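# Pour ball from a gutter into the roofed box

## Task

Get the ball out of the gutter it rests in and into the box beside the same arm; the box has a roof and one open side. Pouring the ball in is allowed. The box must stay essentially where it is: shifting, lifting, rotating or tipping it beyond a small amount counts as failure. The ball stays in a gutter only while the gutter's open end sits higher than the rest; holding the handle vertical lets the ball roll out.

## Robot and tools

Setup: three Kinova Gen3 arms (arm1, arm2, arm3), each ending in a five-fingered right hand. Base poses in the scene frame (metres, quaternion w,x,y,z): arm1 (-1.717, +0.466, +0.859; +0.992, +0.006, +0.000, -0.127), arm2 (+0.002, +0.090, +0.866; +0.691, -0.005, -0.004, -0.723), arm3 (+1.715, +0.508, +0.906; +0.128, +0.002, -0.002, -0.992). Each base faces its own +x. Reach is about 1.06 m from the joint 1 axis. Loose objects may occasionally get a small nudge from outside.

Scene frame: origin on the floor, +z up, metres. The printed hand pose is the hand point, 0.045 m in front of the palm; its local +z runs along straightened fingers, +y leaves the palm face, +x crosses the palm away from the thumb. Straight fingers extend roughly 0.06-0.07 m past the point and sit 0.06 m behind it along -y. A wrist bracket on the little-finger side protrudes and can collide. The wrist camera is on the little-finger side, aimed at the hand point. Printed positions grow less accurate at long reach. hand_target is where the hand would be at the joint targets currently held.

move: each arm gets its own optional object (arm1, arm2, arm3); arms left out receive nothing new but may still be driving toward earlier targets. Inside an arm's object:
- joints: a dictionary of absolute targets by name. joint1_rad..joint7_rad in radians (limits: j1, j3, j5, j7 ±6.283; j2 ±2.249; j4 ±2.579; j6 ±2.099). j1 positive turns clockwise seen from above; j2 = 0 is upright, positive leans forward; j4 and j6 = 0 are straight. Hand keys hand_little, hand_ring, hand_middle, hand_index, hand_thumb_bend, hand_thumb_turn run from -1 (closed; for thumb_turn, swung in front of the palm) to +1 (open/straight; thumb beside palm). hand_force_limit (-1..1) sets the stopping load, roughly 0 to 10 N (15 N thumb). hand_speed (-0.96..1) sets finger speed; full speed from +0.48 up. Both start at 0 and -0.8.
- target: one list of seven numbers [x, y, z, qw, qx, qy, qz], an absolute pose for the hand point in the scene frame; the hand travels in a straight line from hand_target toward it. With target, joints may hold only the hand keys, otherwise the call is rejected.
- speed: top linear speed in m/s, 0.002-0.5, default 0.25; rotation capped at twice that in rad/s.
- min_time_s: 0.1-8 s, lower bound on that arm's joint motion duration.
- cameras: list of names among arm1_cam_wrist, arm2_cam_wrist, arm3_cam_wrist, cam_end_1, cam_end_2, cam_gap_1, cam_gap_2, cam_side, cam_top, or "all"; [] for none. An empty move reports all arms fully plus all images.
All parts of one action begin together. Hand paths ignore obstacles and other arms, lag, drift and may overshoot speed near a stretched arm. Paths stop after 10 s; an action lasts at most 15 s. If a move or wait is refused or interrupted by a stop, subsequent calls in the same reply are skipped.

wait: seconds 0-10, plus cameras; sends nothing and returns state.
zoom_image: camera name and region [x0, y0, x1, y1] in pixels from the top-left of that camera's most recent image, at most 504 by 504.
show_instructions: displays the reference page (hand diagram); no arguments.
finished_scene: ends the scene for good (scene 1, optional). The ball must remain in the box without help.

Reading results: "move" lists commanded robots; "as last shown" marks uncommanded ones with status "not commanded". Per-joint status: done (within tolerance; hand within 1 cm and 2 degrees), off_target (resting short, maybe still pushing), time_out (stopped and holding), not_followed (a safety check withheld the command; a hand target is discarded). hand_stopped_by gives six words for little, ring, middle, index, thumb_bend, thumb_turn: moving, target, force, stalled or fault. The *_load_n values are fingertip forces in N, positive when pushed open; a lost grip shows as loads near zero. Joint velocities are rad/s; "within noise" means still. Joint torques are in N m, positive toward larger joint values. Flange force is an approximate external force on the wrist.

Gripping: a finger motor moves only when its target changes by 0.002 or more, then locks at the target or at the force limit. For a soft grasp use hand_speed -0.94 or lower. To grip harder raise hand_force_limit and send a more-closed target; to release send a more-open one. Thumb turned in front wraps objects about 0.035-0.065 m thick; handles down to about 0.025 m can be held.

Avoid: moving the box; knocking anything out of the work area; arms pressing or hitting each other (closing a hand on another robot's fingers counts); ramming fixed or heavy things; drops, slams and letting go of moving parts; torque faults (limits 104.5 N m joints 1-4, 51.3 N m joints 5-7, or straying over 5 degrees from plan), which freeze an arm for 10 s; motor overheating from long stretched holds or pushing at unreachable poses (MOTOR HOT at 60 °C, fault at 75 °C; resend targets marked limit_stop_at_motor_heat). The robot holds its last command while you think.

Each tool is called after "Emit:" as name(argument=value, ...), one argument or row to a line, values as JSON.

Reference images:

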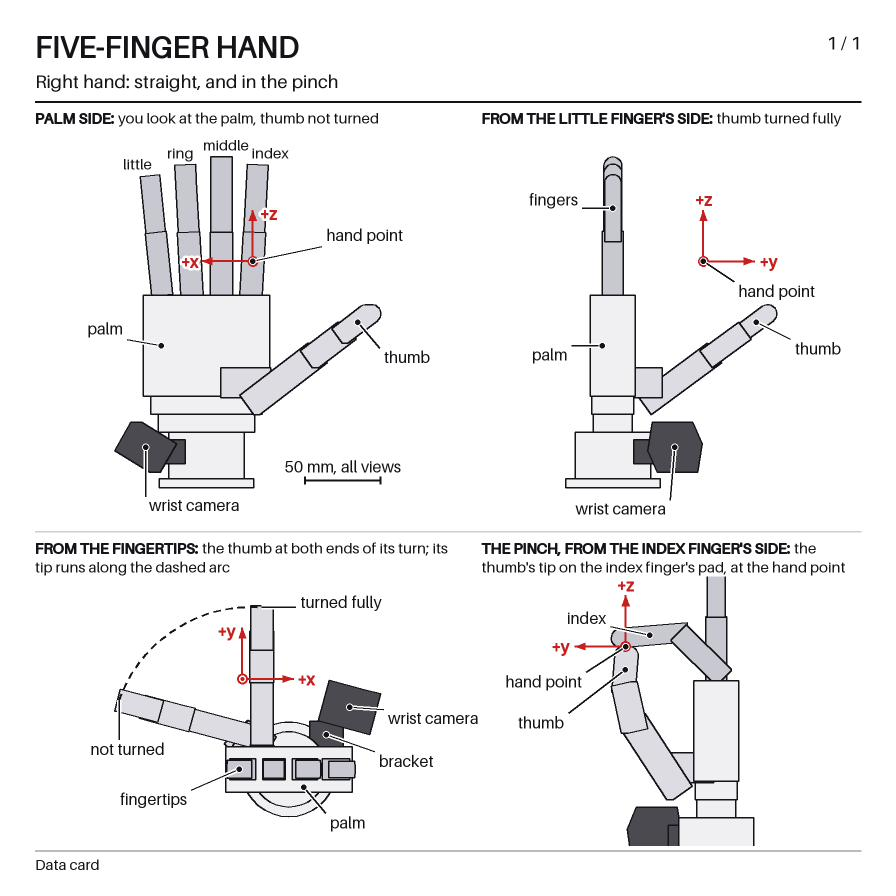

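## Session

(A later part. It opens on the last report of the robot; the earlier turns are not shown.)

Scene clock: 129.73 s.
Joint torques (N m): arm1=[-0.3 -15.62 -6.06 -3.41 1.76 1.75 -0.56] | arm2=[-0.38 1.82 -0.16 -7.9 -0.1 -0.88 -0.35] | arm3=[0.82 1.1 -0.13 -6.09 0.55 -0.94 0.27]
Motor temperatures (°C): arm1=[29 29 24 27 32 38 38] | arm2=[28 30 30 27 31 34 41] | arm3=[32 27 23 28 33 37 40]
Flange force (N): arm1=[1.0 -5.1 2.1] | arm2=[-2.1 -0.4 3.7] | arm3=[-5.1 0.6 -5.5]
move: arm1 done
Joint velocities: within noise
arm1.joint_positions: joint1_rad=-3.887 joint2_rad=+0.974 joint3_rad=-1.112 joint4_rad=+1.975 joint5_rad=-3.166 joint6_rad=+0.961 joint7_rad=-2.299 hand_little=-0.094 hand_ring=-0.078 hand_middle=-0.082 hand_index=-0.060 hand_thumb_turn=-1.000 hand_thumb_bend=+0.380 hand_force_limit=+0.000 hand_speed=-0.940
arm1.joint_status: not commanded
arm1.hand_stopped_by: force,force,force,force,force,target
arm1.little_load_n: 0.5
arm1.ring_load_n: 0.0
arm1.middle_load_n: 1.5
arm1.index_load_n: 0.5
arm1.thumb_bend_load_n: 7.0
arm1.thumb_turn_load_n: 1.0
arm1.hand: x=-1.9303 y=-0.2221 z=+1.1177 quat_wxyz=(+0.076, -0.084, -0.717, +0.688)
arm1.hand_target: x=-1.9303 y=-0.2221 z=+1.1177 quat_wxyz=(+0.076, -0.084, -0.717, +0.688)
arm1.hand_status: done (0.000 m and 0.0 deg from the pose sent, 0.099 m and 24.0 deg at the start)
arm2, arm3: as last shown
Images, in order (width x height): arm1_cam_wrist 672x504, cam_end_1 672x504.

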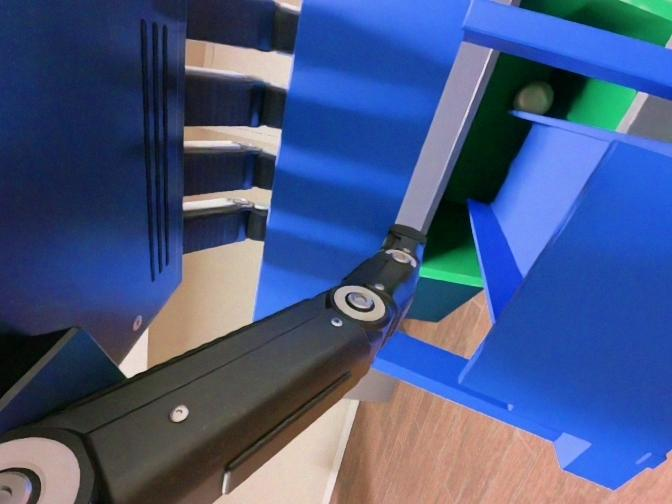

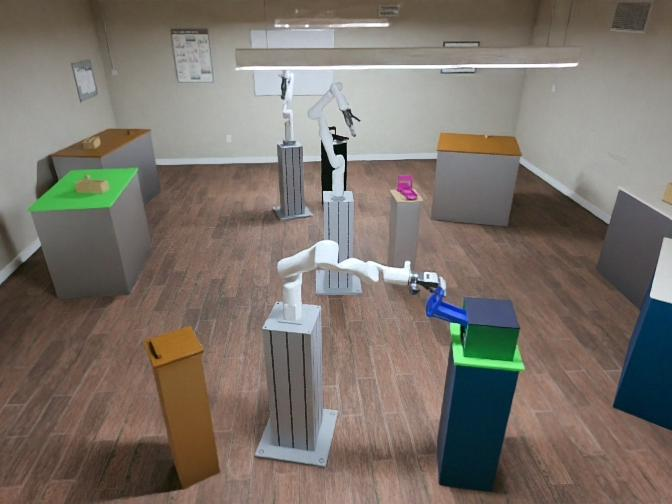

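Emit:
move(
  arm1={"target": [-1.9080, -0.1246, 1.1177, 0.0763, -0.0837, -0.7167, 0.6880], "speed": 0.1},
  cameras=["arm1_cam_wrist", "cam_end_1"],
)

Emit:
zoom_image(
  camera="arm1_cam_wrist",
  region=[400, 0, 672, 272],
)

Scene clock: 132.50 s.
Joint torques (N m): arm1=[-0.32 -12.41 -4.93 -2.59 1.9 1.84 -0.55] | arm2=[-0.37 1.79 -0.19 -7.91 -0.09 -0.86 -0.36] | arm3=[0.79 1.09 -0.11 -6.12 0.54 -0.92 0.3]
Motor temperatures (°C): arm1=[29 29 24 27 32 38 38] | arm2=[28 30 30 27 31 34 41] | arm3=[32 27 23 28 33 37 40]
Flange force (N): arm1=[1.2 -7.4 1.7] | arm2=[-2.2 -0.5 3.8] | arm3=[-5.1 0.7 -5.3]
move: arm1 done
Joint velocities: within noise
arm1.joint_positions: joint1_rad=-3.748 joint2_rad=+0.901 joint3_rad=-1.165 joint4_rad=+2.290 joint5_rad=-3.144 joint6_rad=+1.143 joint7_rad=-2.343 hand_little=-0.094 hand_ring=-0.078 hand_middle=-0.082 hand_index=-0.060 hand_thumb_turn=-1.000 hand_thumb_bend=+0.380 hand_force_limit=+0.000 hand_speed=-0.940
arm1.joint_status: not commanded
arm1.hand_stopped_by: force,force,force,force,force,target
arm1.little_load_n: 0.0
arm1.ring_load_n: 0.0
arm1.middle_load_n: 1.5
arm1.index_load_n: 0.5
arm1.thumb_bend_load_n: 6.5
arm1.thumb_turn_load_n: 1.0
arm1.hand: x=-1.9080 y=-0.1246 z=+1.1177 quat_wxyz=(+0.076, -0.084, -0.717, +0.688)
arm1.hand_target: x=-1.9080 y=-0.1246 z=+1.1177 quat_wxyz=(+0.076, -0.084, -0.717, +0.688)
arm1.hand_status: done (0.000 m and 0.0 deg from the pose sent, 0.100 m and 0.0 deg at the start)
arm2, arm3: as last shown
arm3.thumb_bend_load_n: -0.5
Images, in order (width x height): arm1_cam_wrist 672x504, cam_end_1 672x504.

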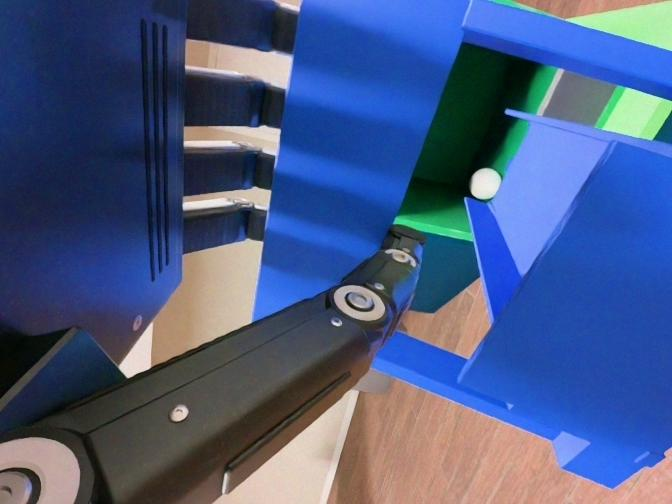

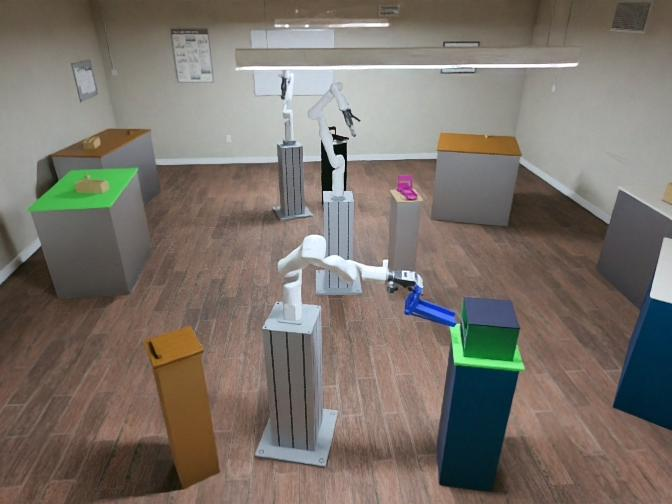

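Scaled by 1.853.

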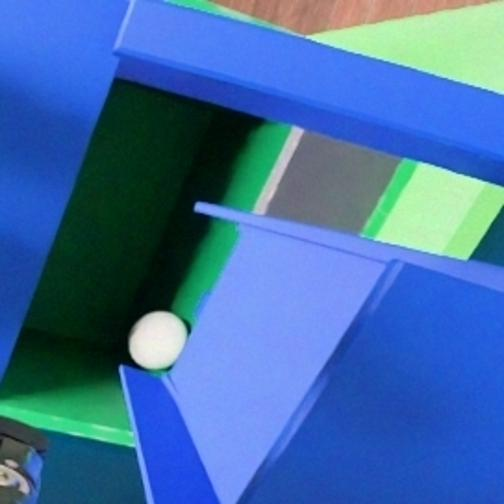

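Emit:
move(
  arm1={"target": [-1.9048, 0.0023, 1.0731, 0.092, -0.066, -0.558, 0.822], "speed": 0.12},
  cameras=["cam_end_1"],
)

Emit:
move(
  arm1={"joints": {"joint1_rad": -1.21, "joint2_rad": 1.496, "joint3_rad": -0.729, "joint4_rad": 2.518, "joint5_rad": -2.106, "joint6_rad": 1.777, "joint7_rad": -2.058}, "min_time_s": 5.5},
  cameras=["arm1_cam_wrist", "cam_end_1"],
)

Scene clock: 135.17 s.
Joint torques (N m): arm1=[-0.27 -12.03 -4.09 5.25 2.49 1.11 -0.56] | arm2=[-0.39 1.8 -0.16 -7.92 -0.06 -0.87 -0.32] | arm3=[0.77 1.02 -0.11 -6.15 0.57 -0.91 0.29]
Motor temperatures (°C): arm1=[29 29 24 27 32 38 38] | arm2=[28 30 30 27 31 34 41] | arm3=[32 27 23 28 33 37 40]
Flange force (N): arm1=[3.4 -1.9 7.8] | arm2=[-2.1 -0.3 3.8] | arm3=[-5.2 0.8 -5.2]
move: arm1 done
Joint velocities: within noise
arm1.joint_positions: joint1_rad=-3.621 joint2_rad=+1.516 joint3_rad=-0.764 joint4_rad=+2.518 joint5_rad=-2.109 joint6_rad=+1.733 joint7_rad=-2.037 hand_little=-0.094 hand_ring=-0.078 hand_middle=-0.082 hand_index=-0.060 hand_thumb_turn=-1.000 hand_thumb_bend=+0.380 hand_force_limit=+0.000 hand_speed=-0.940
arm1.joint_status: not commanded
arm1.hand_stopped_by: force,force,force,force,force,target
arm1.little_load_n: 0.0
arm1.ring_load_n: 0.0
arm1.middle_load_n: 1.5
arm1.index_load_n: 0.5
arm1.thumb_bend_load_n: 6.0
arm1.thumb_turn_load_n: 1.0
arm1.hand: x=-1.9048 y=+0.0023 z=+1.0731 quat_wxyz=(+0.092, -0.066, -0.558, +0.822)
arm1.hand_target: x=-1.9048 y=+0.0023 z=+1.0731 quat_wxyz=(+0.092, -0.066, -0.558, +0.822)
arm1.hand_status: done (0.000 m and 0.0 deg from the pose sent, 0.135 m and 24.0 deg at the start)
arm2, arm3: as last shown
arm2.thumb_bend_load_n: -0.5
arm3.thumb_bend_load_n: 0.0
Images, in order (width x height): cam_end_1 672x504.

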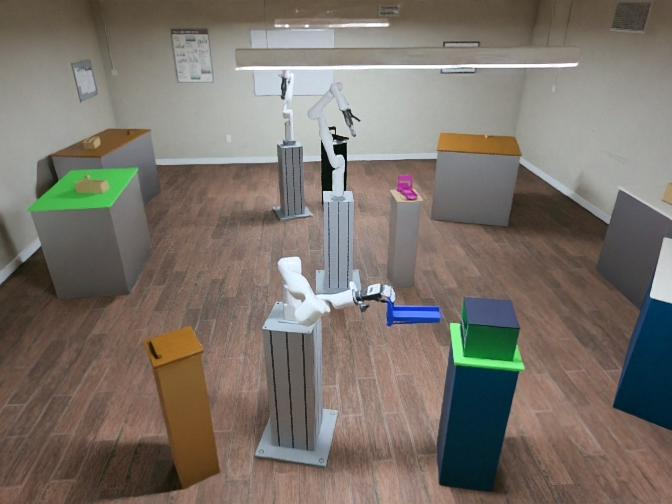

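Scene clock: 140.97 s.
Joint torques (N m): arm1=[-0.57 -12.25 -4.04 5.02 2.45 1.14 -0.57] | arm2=[-0.42 1.74 -0.18 -7.96 -0.08 -0.86 -0.38] | arm3=[0.78 1.11 -0.1 -6.12 0.56 -0.93 0.26]
Motor temperatures (°C): arm1=[29 29 24 27 32 38 38] | arm2=[28 30 30 27 31 34 41] | arm3=[32 27 23 28 33 37 40]
Flange force (N): arm1=[3.2 -1.7 7.6] | arm2=[-2.2 -0.5 4.0] | arm3=[-5.0 0.7 -5.3]
move: arm1 done
Joint velocities: within noise
arm1.joint_positions: joint1_rad=-1.210 joint2_rad=+1.496 joint3_rad=-0.729 joint4_rad=+2.518 joint5_rad=-2.106 joint6_rad=+1.777 joint7_rad=-2.058 hand_little=-0.094 hand_ring=-0.078 hand_middle=-0.082 hand_index=-0.060 hand_thumb_turn=-1.000 hand_thumb_bend=+0.380 hand_force_limit=+0.000 hand_speed=-0.940
arm1.joint_status: all done
arm1.hand_stopped_by: force,force,force,force,force,target
arm1.little_load_n: 0.0
arm1.ring_load_n: 0.5
arm1.middle_load_n: 1.5
arm1.index_load_n: 0.5
arm1.thumb_bend_load_n: 6.0
arm1.thumb_turn_load_n: 1.0
arm1.hand: x=-1.8720 y=+0.9368 z=+1.0848 quat_wxyz=(+0.810, -0.537, -0.130, +0.196)
arm1.hand_target: x=-1.8720 y=+0.9368 z=+1.0848 quat_wxyz=(+0.810, -0.537, -0.130, +0.196)
arm1.hand_status: not commanded
arm2, arm3: as last shown
arm2.thumb_bend_load_n: 0.0
Images, in order (width x height): arm1_cam_wrist 672x504, cam_end_1 672x504.

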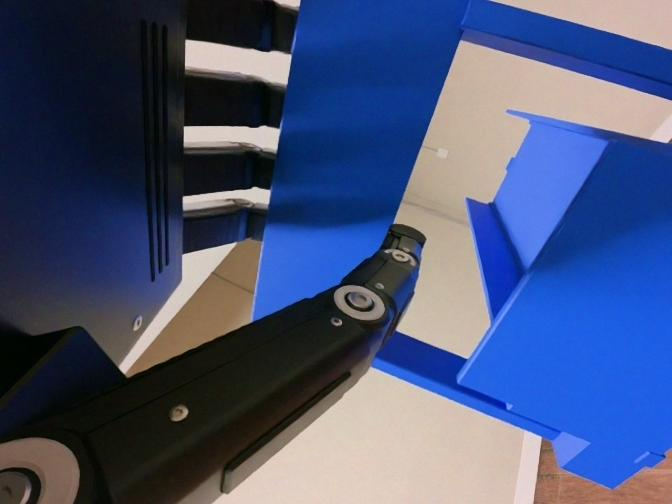

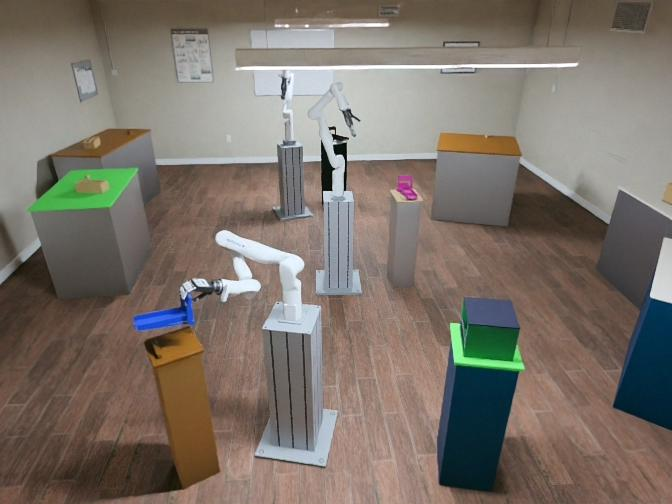

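Emit:
move(
  arm1={"target": [-1.8721, 0.9368, 0.983, 0.8105, -0.5363, -0.1299, 0.1961], "speed": 0.06},
  cameras=["cam_end_1"],
)

Emit:
zoom_image(
  camera="cam_end_1",
  region=[120, 260, 280, 380],
)

Emit:
move(
  arm1={"target": [-1.8721, 0.9368, 0.974, 0.8105, -0.5363, -0.1299, 0.1961], "speed": 0.012},
  cameras=["arm1_cam_wrist", "cam_end_1"],
)

Emit:
zoom_image(
  camera="cam_end_1",
  region=[120, 260, 280, 380],
)

Scene clock: 143.50 s.
Joint torques (N m): arm1=[-0.6 -12.16 -3.98 6.25 2.42 1.19 -0.53] | arm2=[-0.39 1.73 -0.19 -7.97 -0.06 -0.87 -0.34] | arm3=[0.77 1.08 -0.06 -6.09 0.56 -0.94 0.28]
Motor temperatures (°C): arm1=[29 29 24 27 32 38 38] | arm2=[28 30 30 27 31 34 41] | arm3=[32 27 23 28 33 37 40]
Flange force (N): arm1=[2.9 0.7 5.9] | arm2=[-2.2 -0.4 3.9] | arm3=[-5.1 0.9 -5.5]
move: arm1 done
Joint velocities: within noise
arm1.joint_positions: joint1_rad=-1.206 joint2_rad=+1.730 joint3_rad=-0.560 joint4_rad=+2.308 joint5_rad=-1.890 joint6_rad=+1.771 joint7_rad=-2.082 hand_little=-0.094 hand_ring=-0.078 hand_middle=-0.082 hand_index=-0.060 hand_thumb_turn=-1.000 hand_thumb_bend=+0.380 hand_force_limit=+0.000 hand_speed=-0.940
arm1.joint_status: not commanded
arm1.hand_stopped_by: force,force,force,force,force,target
arm1.little_load_n: 0.0
arm1.ring_load_n: 0.0
arm1.middle_load_n: 1.5
arm1.index_load_n: 0.5
arm1.thumb_bend_load_n: 6.0
arm1.thumb_turn_load_n: 1.0
arm1.hand: x=-1.8721 y=+0.9368 z=+0.9830 quat_wxyz=(+0.811, -0.536, -0.130, +0.196)
arm1.hand_target: x=-1.8721 y=+0.9368 z=+0.9830 quat_wxyz=(+0.811, -0.536, -0.130, +0.196)
arm1.hand_status: done (0.000 m and 0.0 deg from the pose sent, 0.102 m and 0.0 deg at the start)
arm2, arm3: as last shown
arm3.thumb_bend_load_n: -0.5
Images, in order (width x height): cam_end_1 672x504.

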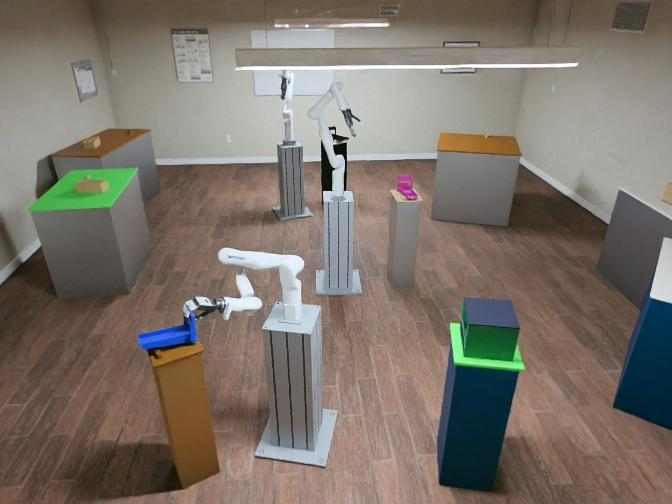

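Scaled by 3.150.

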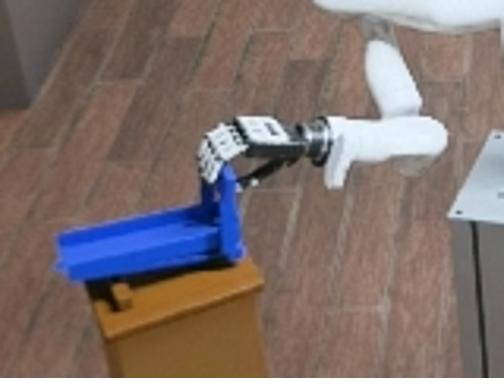

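Scene clock: 144.73 s.
Joint torques (N m): arm1=[-0.53 -12.1 -3.94 6.3 2.4 1.23 -0.56] | arm2=[-0.42 1.75 -0.21 -7.96 -0.1 -0.89 -0.38] | arm3=[0.78 1.08 -0.11 -6.1 0.54 -0.93 0.3]
Motor temperatures (°C): arm1=[29 29 24 27 32 38 38] | arm2=[28 30 30 27 31 34 41] | arm3=[32 27 23 28 33 37 40]
Flange force (N): arm1=[2.7 0.8 6.0] | arm2=[-2.2 -0.6 3.9] | arm3=[-5.1 0.7 -5.4]
move: arm1 done
Joint velocities: within noise
arm1.joint_positions: joint1_rad=-1.206 joint2_rad=+1.748 joint3_rad=-0.549 joint4_rad=+2.286 joint5_rad=-1.877 joint6_rad=+1.771 joint7_rad=-2.089 hand_little=-0.094 hand_ring=-0.078 hand_middle=-0.082 hand_index=-0.060 hand_thumb_turn=-1.000 hand_thumb_bend=+0.380 hand_force_limit=+0.000 hand_speed=-0.940
arm1.joint_status: not commanded
arm1.hand_stopped_by: force,force,force,force,force,target
arm1.little_load_n: 0.0
arm1.ring_load_n: 0.0
arm1.middle_load_n: 1.0
arm1.index_load_n: 0.5
arm1.thumb_bend_load_n: 6.0
arm1.thumb_turn_load_n: 1.0
arm1.hand: x=-1.8721 y=+0.9368 z=+0.9740 quat_wxyz=(+0.811, -0.536, -0.130, +0.196)
arm1.hand_target: x=-1.8721 y=+0.9368 z=+0.9740 quat_wxyz=(+0.811, -0.536, -0.130, +0.196)
arm1.hand_status: done (0.000 m and 0.0 deg from the pose sent, 0.009 m and 0.0 deg at the start)
arm2, arm3: as last shown
arm3.thumb_bend_load_n: 0.0
Images, in order (width x height): arm1_cam_wrist 672x504, cam_end_1 672x504.

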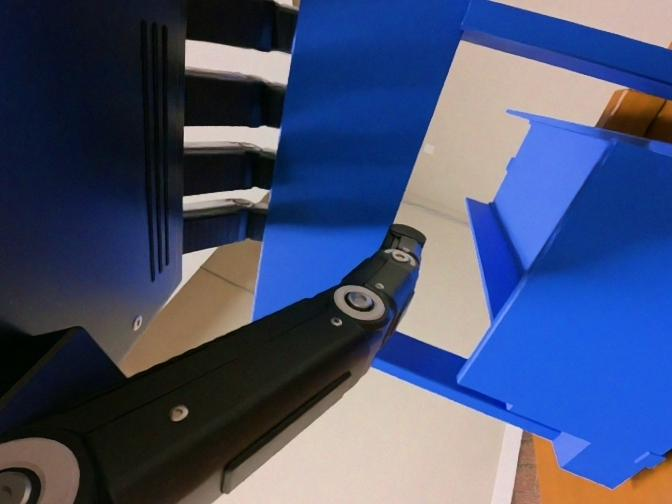

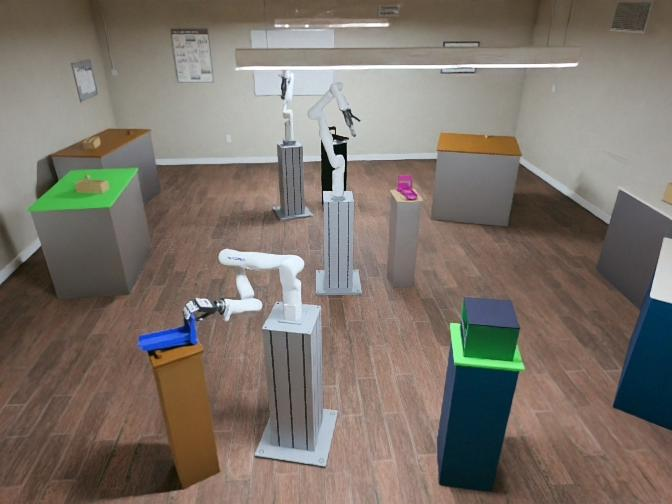

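Scaled by 3.150.

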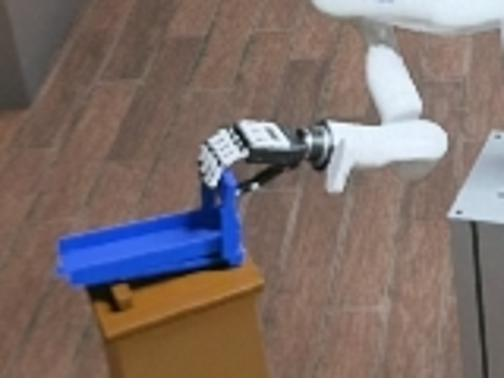

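Emit:
move(
  arm1={"target": [-1.8721, 0.9368, 0.970, 0.8105, -0.5363, -0.1299, 0.1961], "speed": 0.01},
  cameras=[],
)

Scene clock: 145.83 s.
Joint torques (N m): arm1=[-0.11 -11.02 -2.43 5.68 1.23 0.9 -0.5] | arm2=[-0.43 1.8 -0.16 -7.91 -0.09 -0.89 -0.34] | arm3=[0.77 1.09 -0.11 -6.12 0.57 -0.94 0.27]
Motor temperatures (°C): arm1=[29 29 24 27 32 38 38] | arm2=[28 30 30 27 31 34 41] | arm3=[32 27 23 28 33 37 40]
Flange force (N): arm1=[1.8 -2.6 7.5] | arm2=[-2.1 -0.3 3.7] | arm3=[-5.1 0.7 -5.3]
move: arm1 done
Joint velocities: within noise
arm1.joint_positions: joint1_rad=-1.206 joint2_rad=+1.756 joint3_rad=-0.544 joint4_rad=+2.277 joint5_rad=-1.871 joint6_rad=+1.771 joint7_rad=-2.092 hand_little=-0.094 hand_ring=-0.078 hand_middle=-0.082 hand_index=-0.060 hand_thumb_turn=-1.000 hand_thumb_bend=+0.380 hand_force_limit=+0.000 hand_speed=-0.940
arm1.joint_status: not commanded
arm1.hand_stopped_by: force,force,force,force,force,target
arm1.little_load_n: 0.5
arm1.ring_load_n: 0.0
arm1.middle_load_n: 1.5
arm1.index_load_n: 1.0
arm1.thumb_bend_load_n: 5.5
arm1.thumb_turn_load_n: 0.5
arm1.hand: x=-1.8721 y=+0.9368 z=+0.9700 quat_wxyz=(+0.811, -0.536, -0.130, +0.196)
arm1.hand_target: x=-1.8721 y=+0.9368 z=+0.9700 quat_wxyz=(+0.811, -0.536, -0.130, +0.196)
arm1.hand_status: done (0.000 m and 0.0 deg from the pose sent, 0.004 m and 0.0 deg at the start)
arm2.joint_positions: joint1_rad=+0.775 joint2_rad=-0.552 joint3_rad=-0.053 joint4_rad=+1.358 joint5_rad=-0.120 joint6_rad=+1.949 joint7_rad=-2.173 hand_little=+1.000 hand_ring=+1.000 hand_middle=+1.000 hand_index=+1.000 hand_thumb_turn=+1.000 hand_thumb_bend=+1.000 hand_force_limit=+0.000 hand_speed=-0.800
arm2.joint_status: not commanded
arm2.hand_stopped_by: target,target,target,target,target,target
arm2.little_load_n: 0.0
arm2.ring_load_n: 0.0
arm2.middle_load_n: 0.0
arm2.index_load_n: 0.0
arm2.thumb_bend_load_n: 0.0
arm2.thumb_turn_load_n: 0.0
arm2.hand: x=-0.0837 y=-0.0679 z=+1.4555 quat_wxyz=(-0.158, -0.971, -0.130, +0.124)
arm2.hand_target: x=-0.0837 y=-0.0679 z=+1.4555 quat_wxyz=(-0.158, -0.971, -0.130, +0.124)
arm2.hand_status: not commanded
arm3.joint_positions: joint1_rad=+0.459 joint2_rad=-0.542 joint3_rad=-0.124 joint4_rad=+1.462 joint5_rad=+0.046 joint6_rad=+1.842 joint7_rad=-1.962 hand_little=+1.000 hand_ring=+1.000 hand_middle=+1.000 hand_index=+1.000 hand_thumb_turn=+1.000 hand_thumb_bend=+1.000 hand_force_limit=+0.000 hand_speed=-0.800
arm3.joint_status: not commanded
arm3.hand_stopped_by: target,target,target,target,target,target
arm3.little_load_n: 0.0
arm3.ring_load_n: 0.0
arm3.middle_load_n: 0.0
arm3.index_load_n: 0.0
arm3.thumb_bend_load_n: 0.0
arm3.thumb_turn_load_n: 0.0
arm3.hand: x=+1.5105 y=+0.5078 z=+1.4565 quat_wxyz=(+0.023, -0.951, +0.241, +0.190)
arm3.hand_target: x=+1.5105 y=+0.5078 z=+1.4565 quat_wxyz=(+0.023, -0.951, +0.241, +0.190)
arm3.hand_status: not commanded

Emit:
move(
  arm1={"joints": {"hand_thumb_bend": 0.46, "hand_little": -0.04, "hand_ring": -0.02, "hand_middle": -0.02, "hand_index": 0.0, "hand_speed": -0.95}},
  cameras=["arm1_cam_wrist"],
)

Scene clock: 147.73 s.
Joint torques (N m): arm1=[-0.58 -11.57 -3.24 6.13 1.91 0.94 -0.53] | arm2=[-0.41 1.76 -0.17 -7.93 -0.09 -0.87 -0.37] | arm3=[0.79 1.06 -0.08 -6.13 0.54 -0.95 0.27]
Motor temperatures (°C): arm1=[29 28 24 27 32 38 38] | arm2=[28 30 30 27 31 34 41] | arm3=[32 27 23 28 33 37 40]
Flange force (N): arm1=[2.7 -0.7 6.5] | arm2=[-2.2 -0.4 3.8] | arm3=[-5.1 0.7 -5.3]
move: arm1 done
Joint velocities: within noise
arm1.joint_positions: joint1_rad=-1.206 joint2_rad=+1.756 joint3_rad=-0.544 joint4_rad=+2.277 joint5_rad=-1.871 joint6_rad=+1.771 joint7_rad=-2.092 hand_little=-0.040 hand_ring=-0.020 hand_middle=-0.020 hand_index=+0.000 hand_thumb_turn=-1.000 hand_thumb_bend=+0.460 hand_force_limit=+0.000 hand_speed=-0.950
arm1.joint_status: all done
arm1.hand_stopped_by: target,target,target,target,target,target
arm1.little_load_n: 0.0
arm1.ring_load_n: 0.0
arm1.middle_load_n: 0.0
arm1.index_load_n: 0.0
arm1.thumb_bend_load_n: -0.5
arm1.thumb_turn_load_n: 0.0
arm1.hand: x=-1.8721 y=+0.9368 z=+0.9700 quat_wxyz=(+0.811, -0.536, -0.130, +0.196)
arm1.hand_target: x=-1.8721 y=+0.9368 z=+0.9700 quat_wxyz=(+0.811, -0.536, -0.130, +0.196)
arm1.hand_status: not commanded
arm2, arm3: as last shown
Images, in order (width x height): arm1_cam_wrist 672x504.

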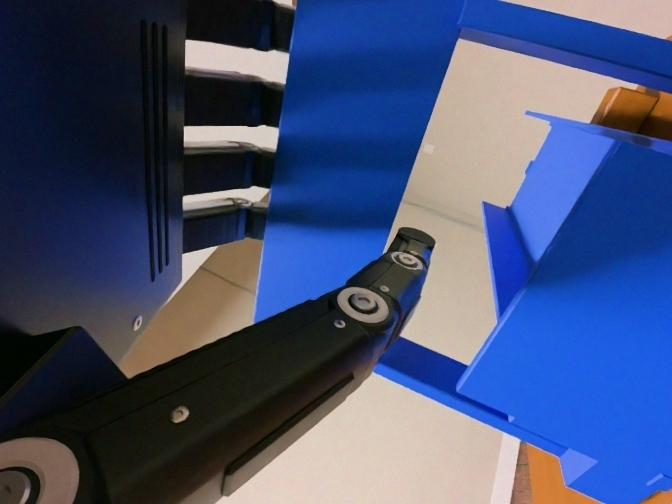

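Emit:
move(
  arm1={"joints": {"hand_thumb_bend": 0.9, "hand_little": 0.9, "hand_ring": 0.9, "hand_middle": 0.9, "hand_index": 0.9, "hand_speed": -0.6}},
  cameras=["arm1_cam_wrist"],
)

Scene clock: 149.40 s.
Joint torques (N m): arm1=[-0.55 -11.58 -3.25 6.14 1.9 0.94 -0.52] | arm2=[-0.41 1.78 -0.25 -7.94 -0.05 -0.91 -0.32] | arm3=[0.78 1.08 -0.1 -6.13 0.54 -0.95 0.27]
Motor temperatures (°C): arm1=[29 29 24 27 32 38 38] | arm2=[28 30 30 27 31 34 41] | arm3=[32 27 23 28 33 37 40]
Flange force (N): arm1=[2.7 -0.6 6.5] | arm2=[-2.2 -0.6 3.7] | arm3=[-5.1 0.7 -5.3]
move: arm1 done
Joint velocities: within noise
arm1.joint_positions: joint1_rad=-1.206 joint2_rad=+1.756 joint3_rad=-0.544 joint4_rad=+2.277 joint5_rad=-1.871 joint6_rad=+1.771 joint7_rad=-2.092 hand_little=+0.900 hand_ring=+0.900 hand_middle=+0.900 hand_index=+0.900 hand_thumb_turn=-1.000 hand_thumb_bend=+0.900 hand_force_limit=+0.000 hand_speed=-0.600
arm1.joint_status: all done
arm1.hand_stopped_by: target,target,target,target,target,target
arm1.little_load_n: 0.0
arm1.ring_load_n: 0.0
arm1.middle_load_n: 0.0
arm1.index_load_n: 0.0
arm1.thumb_bend_load_n: 0.0
arm1.thumb_turn_load_n: 0.0
arm1.hand: x=-1.8721 y=+0.9368 z=+0.9700 quat_wxyz=(+0.811, -0.536, -0.130, +0.196)
arm1.hand_target: x=-1.8721 y=+0.9368 z=+0.9700 quat_wxyz=(+0.811, -0.536, -0.130, +0.196)
arm1.hand_status: not commanded
arm2, arm3: as last shown
arm2.middle_load_n: 0.5
Images, in order (width x height): arm1_cam_wrist 672x504.

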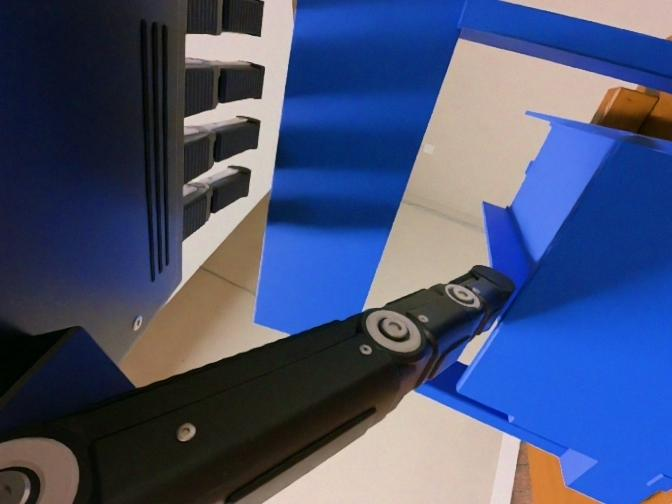

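Emit:
move(
  arm1={"target": [-1.8447, 0.8835, 1.0, 0.8105, -0.5363, -0.1299, 0.1961], "speed": 0.08},
  cameras=["arm1_cam_wrist", "cam_end_1", "cam_end_2"],
)

Emit:
zoom_image(
  camera="cam_end_1",
  region=[120, 260, 280, 380],
)

Emit:
zoom_image(
  camera="cam_end_1",
  region=[420, 270, 560, 400],
)

Scene clock: 151.53 s.
Joint torques (N m): arm1=[-0.55 -10.51 -2.3 7.16 2 0.67 -0.53] | arm2=[-0.43 1.79 -0.21 -7.92 -0.08 -0.87 -0.35] | arm3=[0.8 1.1 -0.07 -6.07 0.56 -0.93 0.3]
Motor temperatures (°C): arm1=[29 29 24 27 32 38 38] | arm2=[28 30 30 27 31 34 41] | arm3=[32 27 23 28 33 37 40]
Flange force (N): arm1=[4.1 -0.1 7.3] | arm2=[-2.2 -0.5 3.8] | arm3=[-5.1 0.9 -5.5]
move: arm1 done
Joint velocities: within noise
arm1.joint_positions: joint1_rad=-1.112 joint2_rad=+1.754 joint3_rad=-0.437 joint4_rad=+2.448 joint5_rad=-1.723 joint6_rad=+1.805 joint7_rad=-1.968 hand_little=+0.900 hand_ring=+0.900 hand_middle=+0.900 hand_index=+0.900 hand_thumb_turn=-1.000 hand_thumb_bend=+0.900 hand_force_limit=+0.000 hand_speed=-0.600
arm1.joint_status: not commanded
arm1.hand_stopped_by: target,target,target,target,target,target
arm1.little_load_n: 0.0
arm1.ring_load_n: 0.0
arm1.middle_load_n: 0.0
arm1.index_load_n: 0.0
arm1.thumb_bend_load_n: 0.0
arm1.thumb_turn_load_n: 0.0
arm1.hand: x=-1.8447 y=+0.8835 z=+1.0000 quat_wxyz=(+0.811, -0.536, -0.130, +0.196)
arm1.hand_target: x=-1.8447 y=+0.8835 z=+1.0000 quat_wxyz=(+0.811, -0.536, -0.130, +0.196)
arm1.hand_status: done (0.000 m and 0.0 deg from the pose sent, 0.067 m and 0.0 deg at the start)
arm2, arm3: as last shown
arm2.little_load_n: 0.5
arm2.middle_load_n: 0.0
Images, in order (width x height): arm1_cam_wrist 672x504, cam_end_1 672x504, cam_end_2 672x504.

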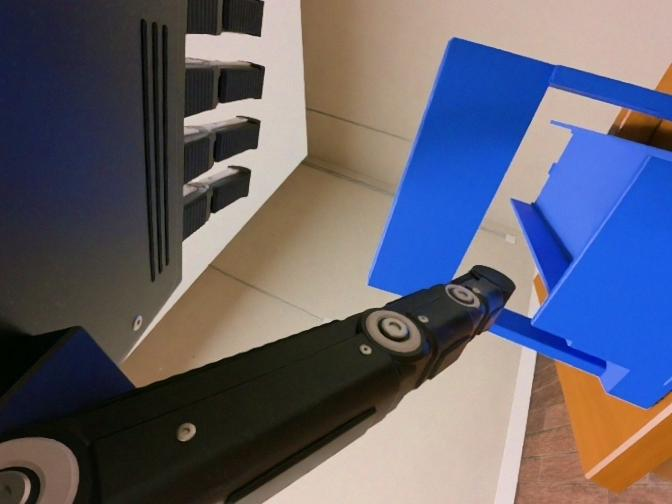

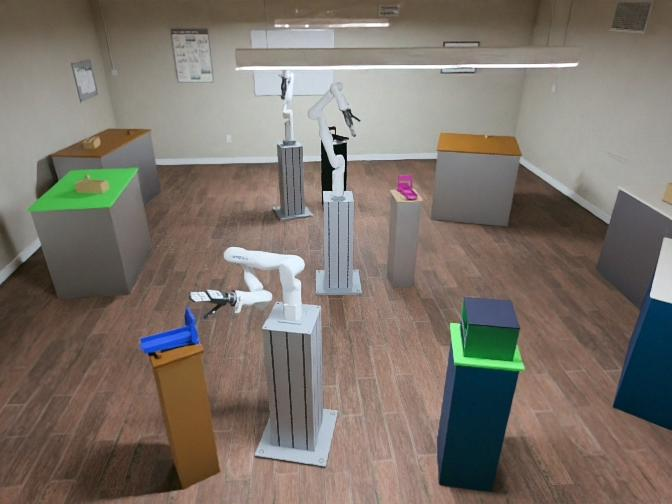

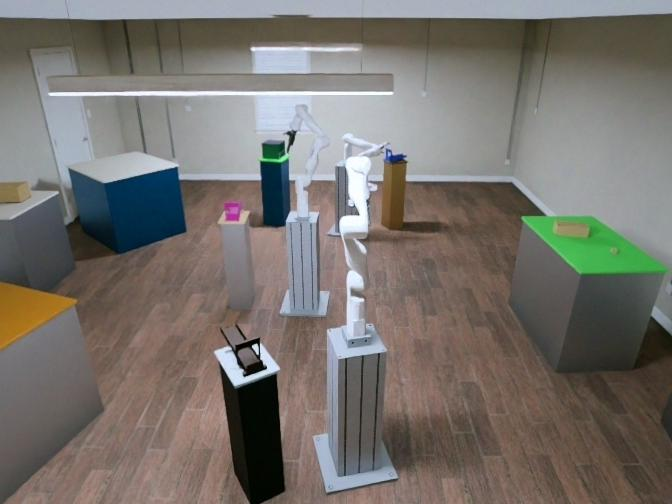

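Scaled by 3.150.

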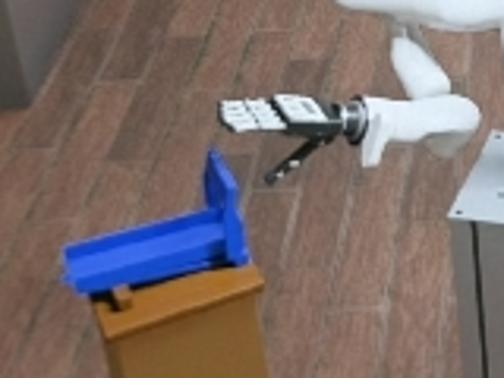

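Scaled by 3.600.

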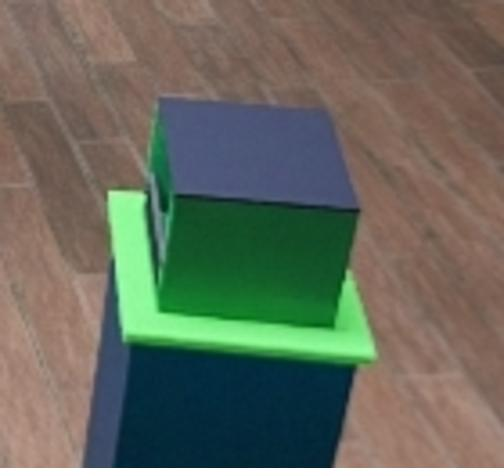

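The ball is in the box, the box is still in its place, and the gutter is back on its pedestal.

Emit:
finished_scene(
)

The scene is finished: the task was done.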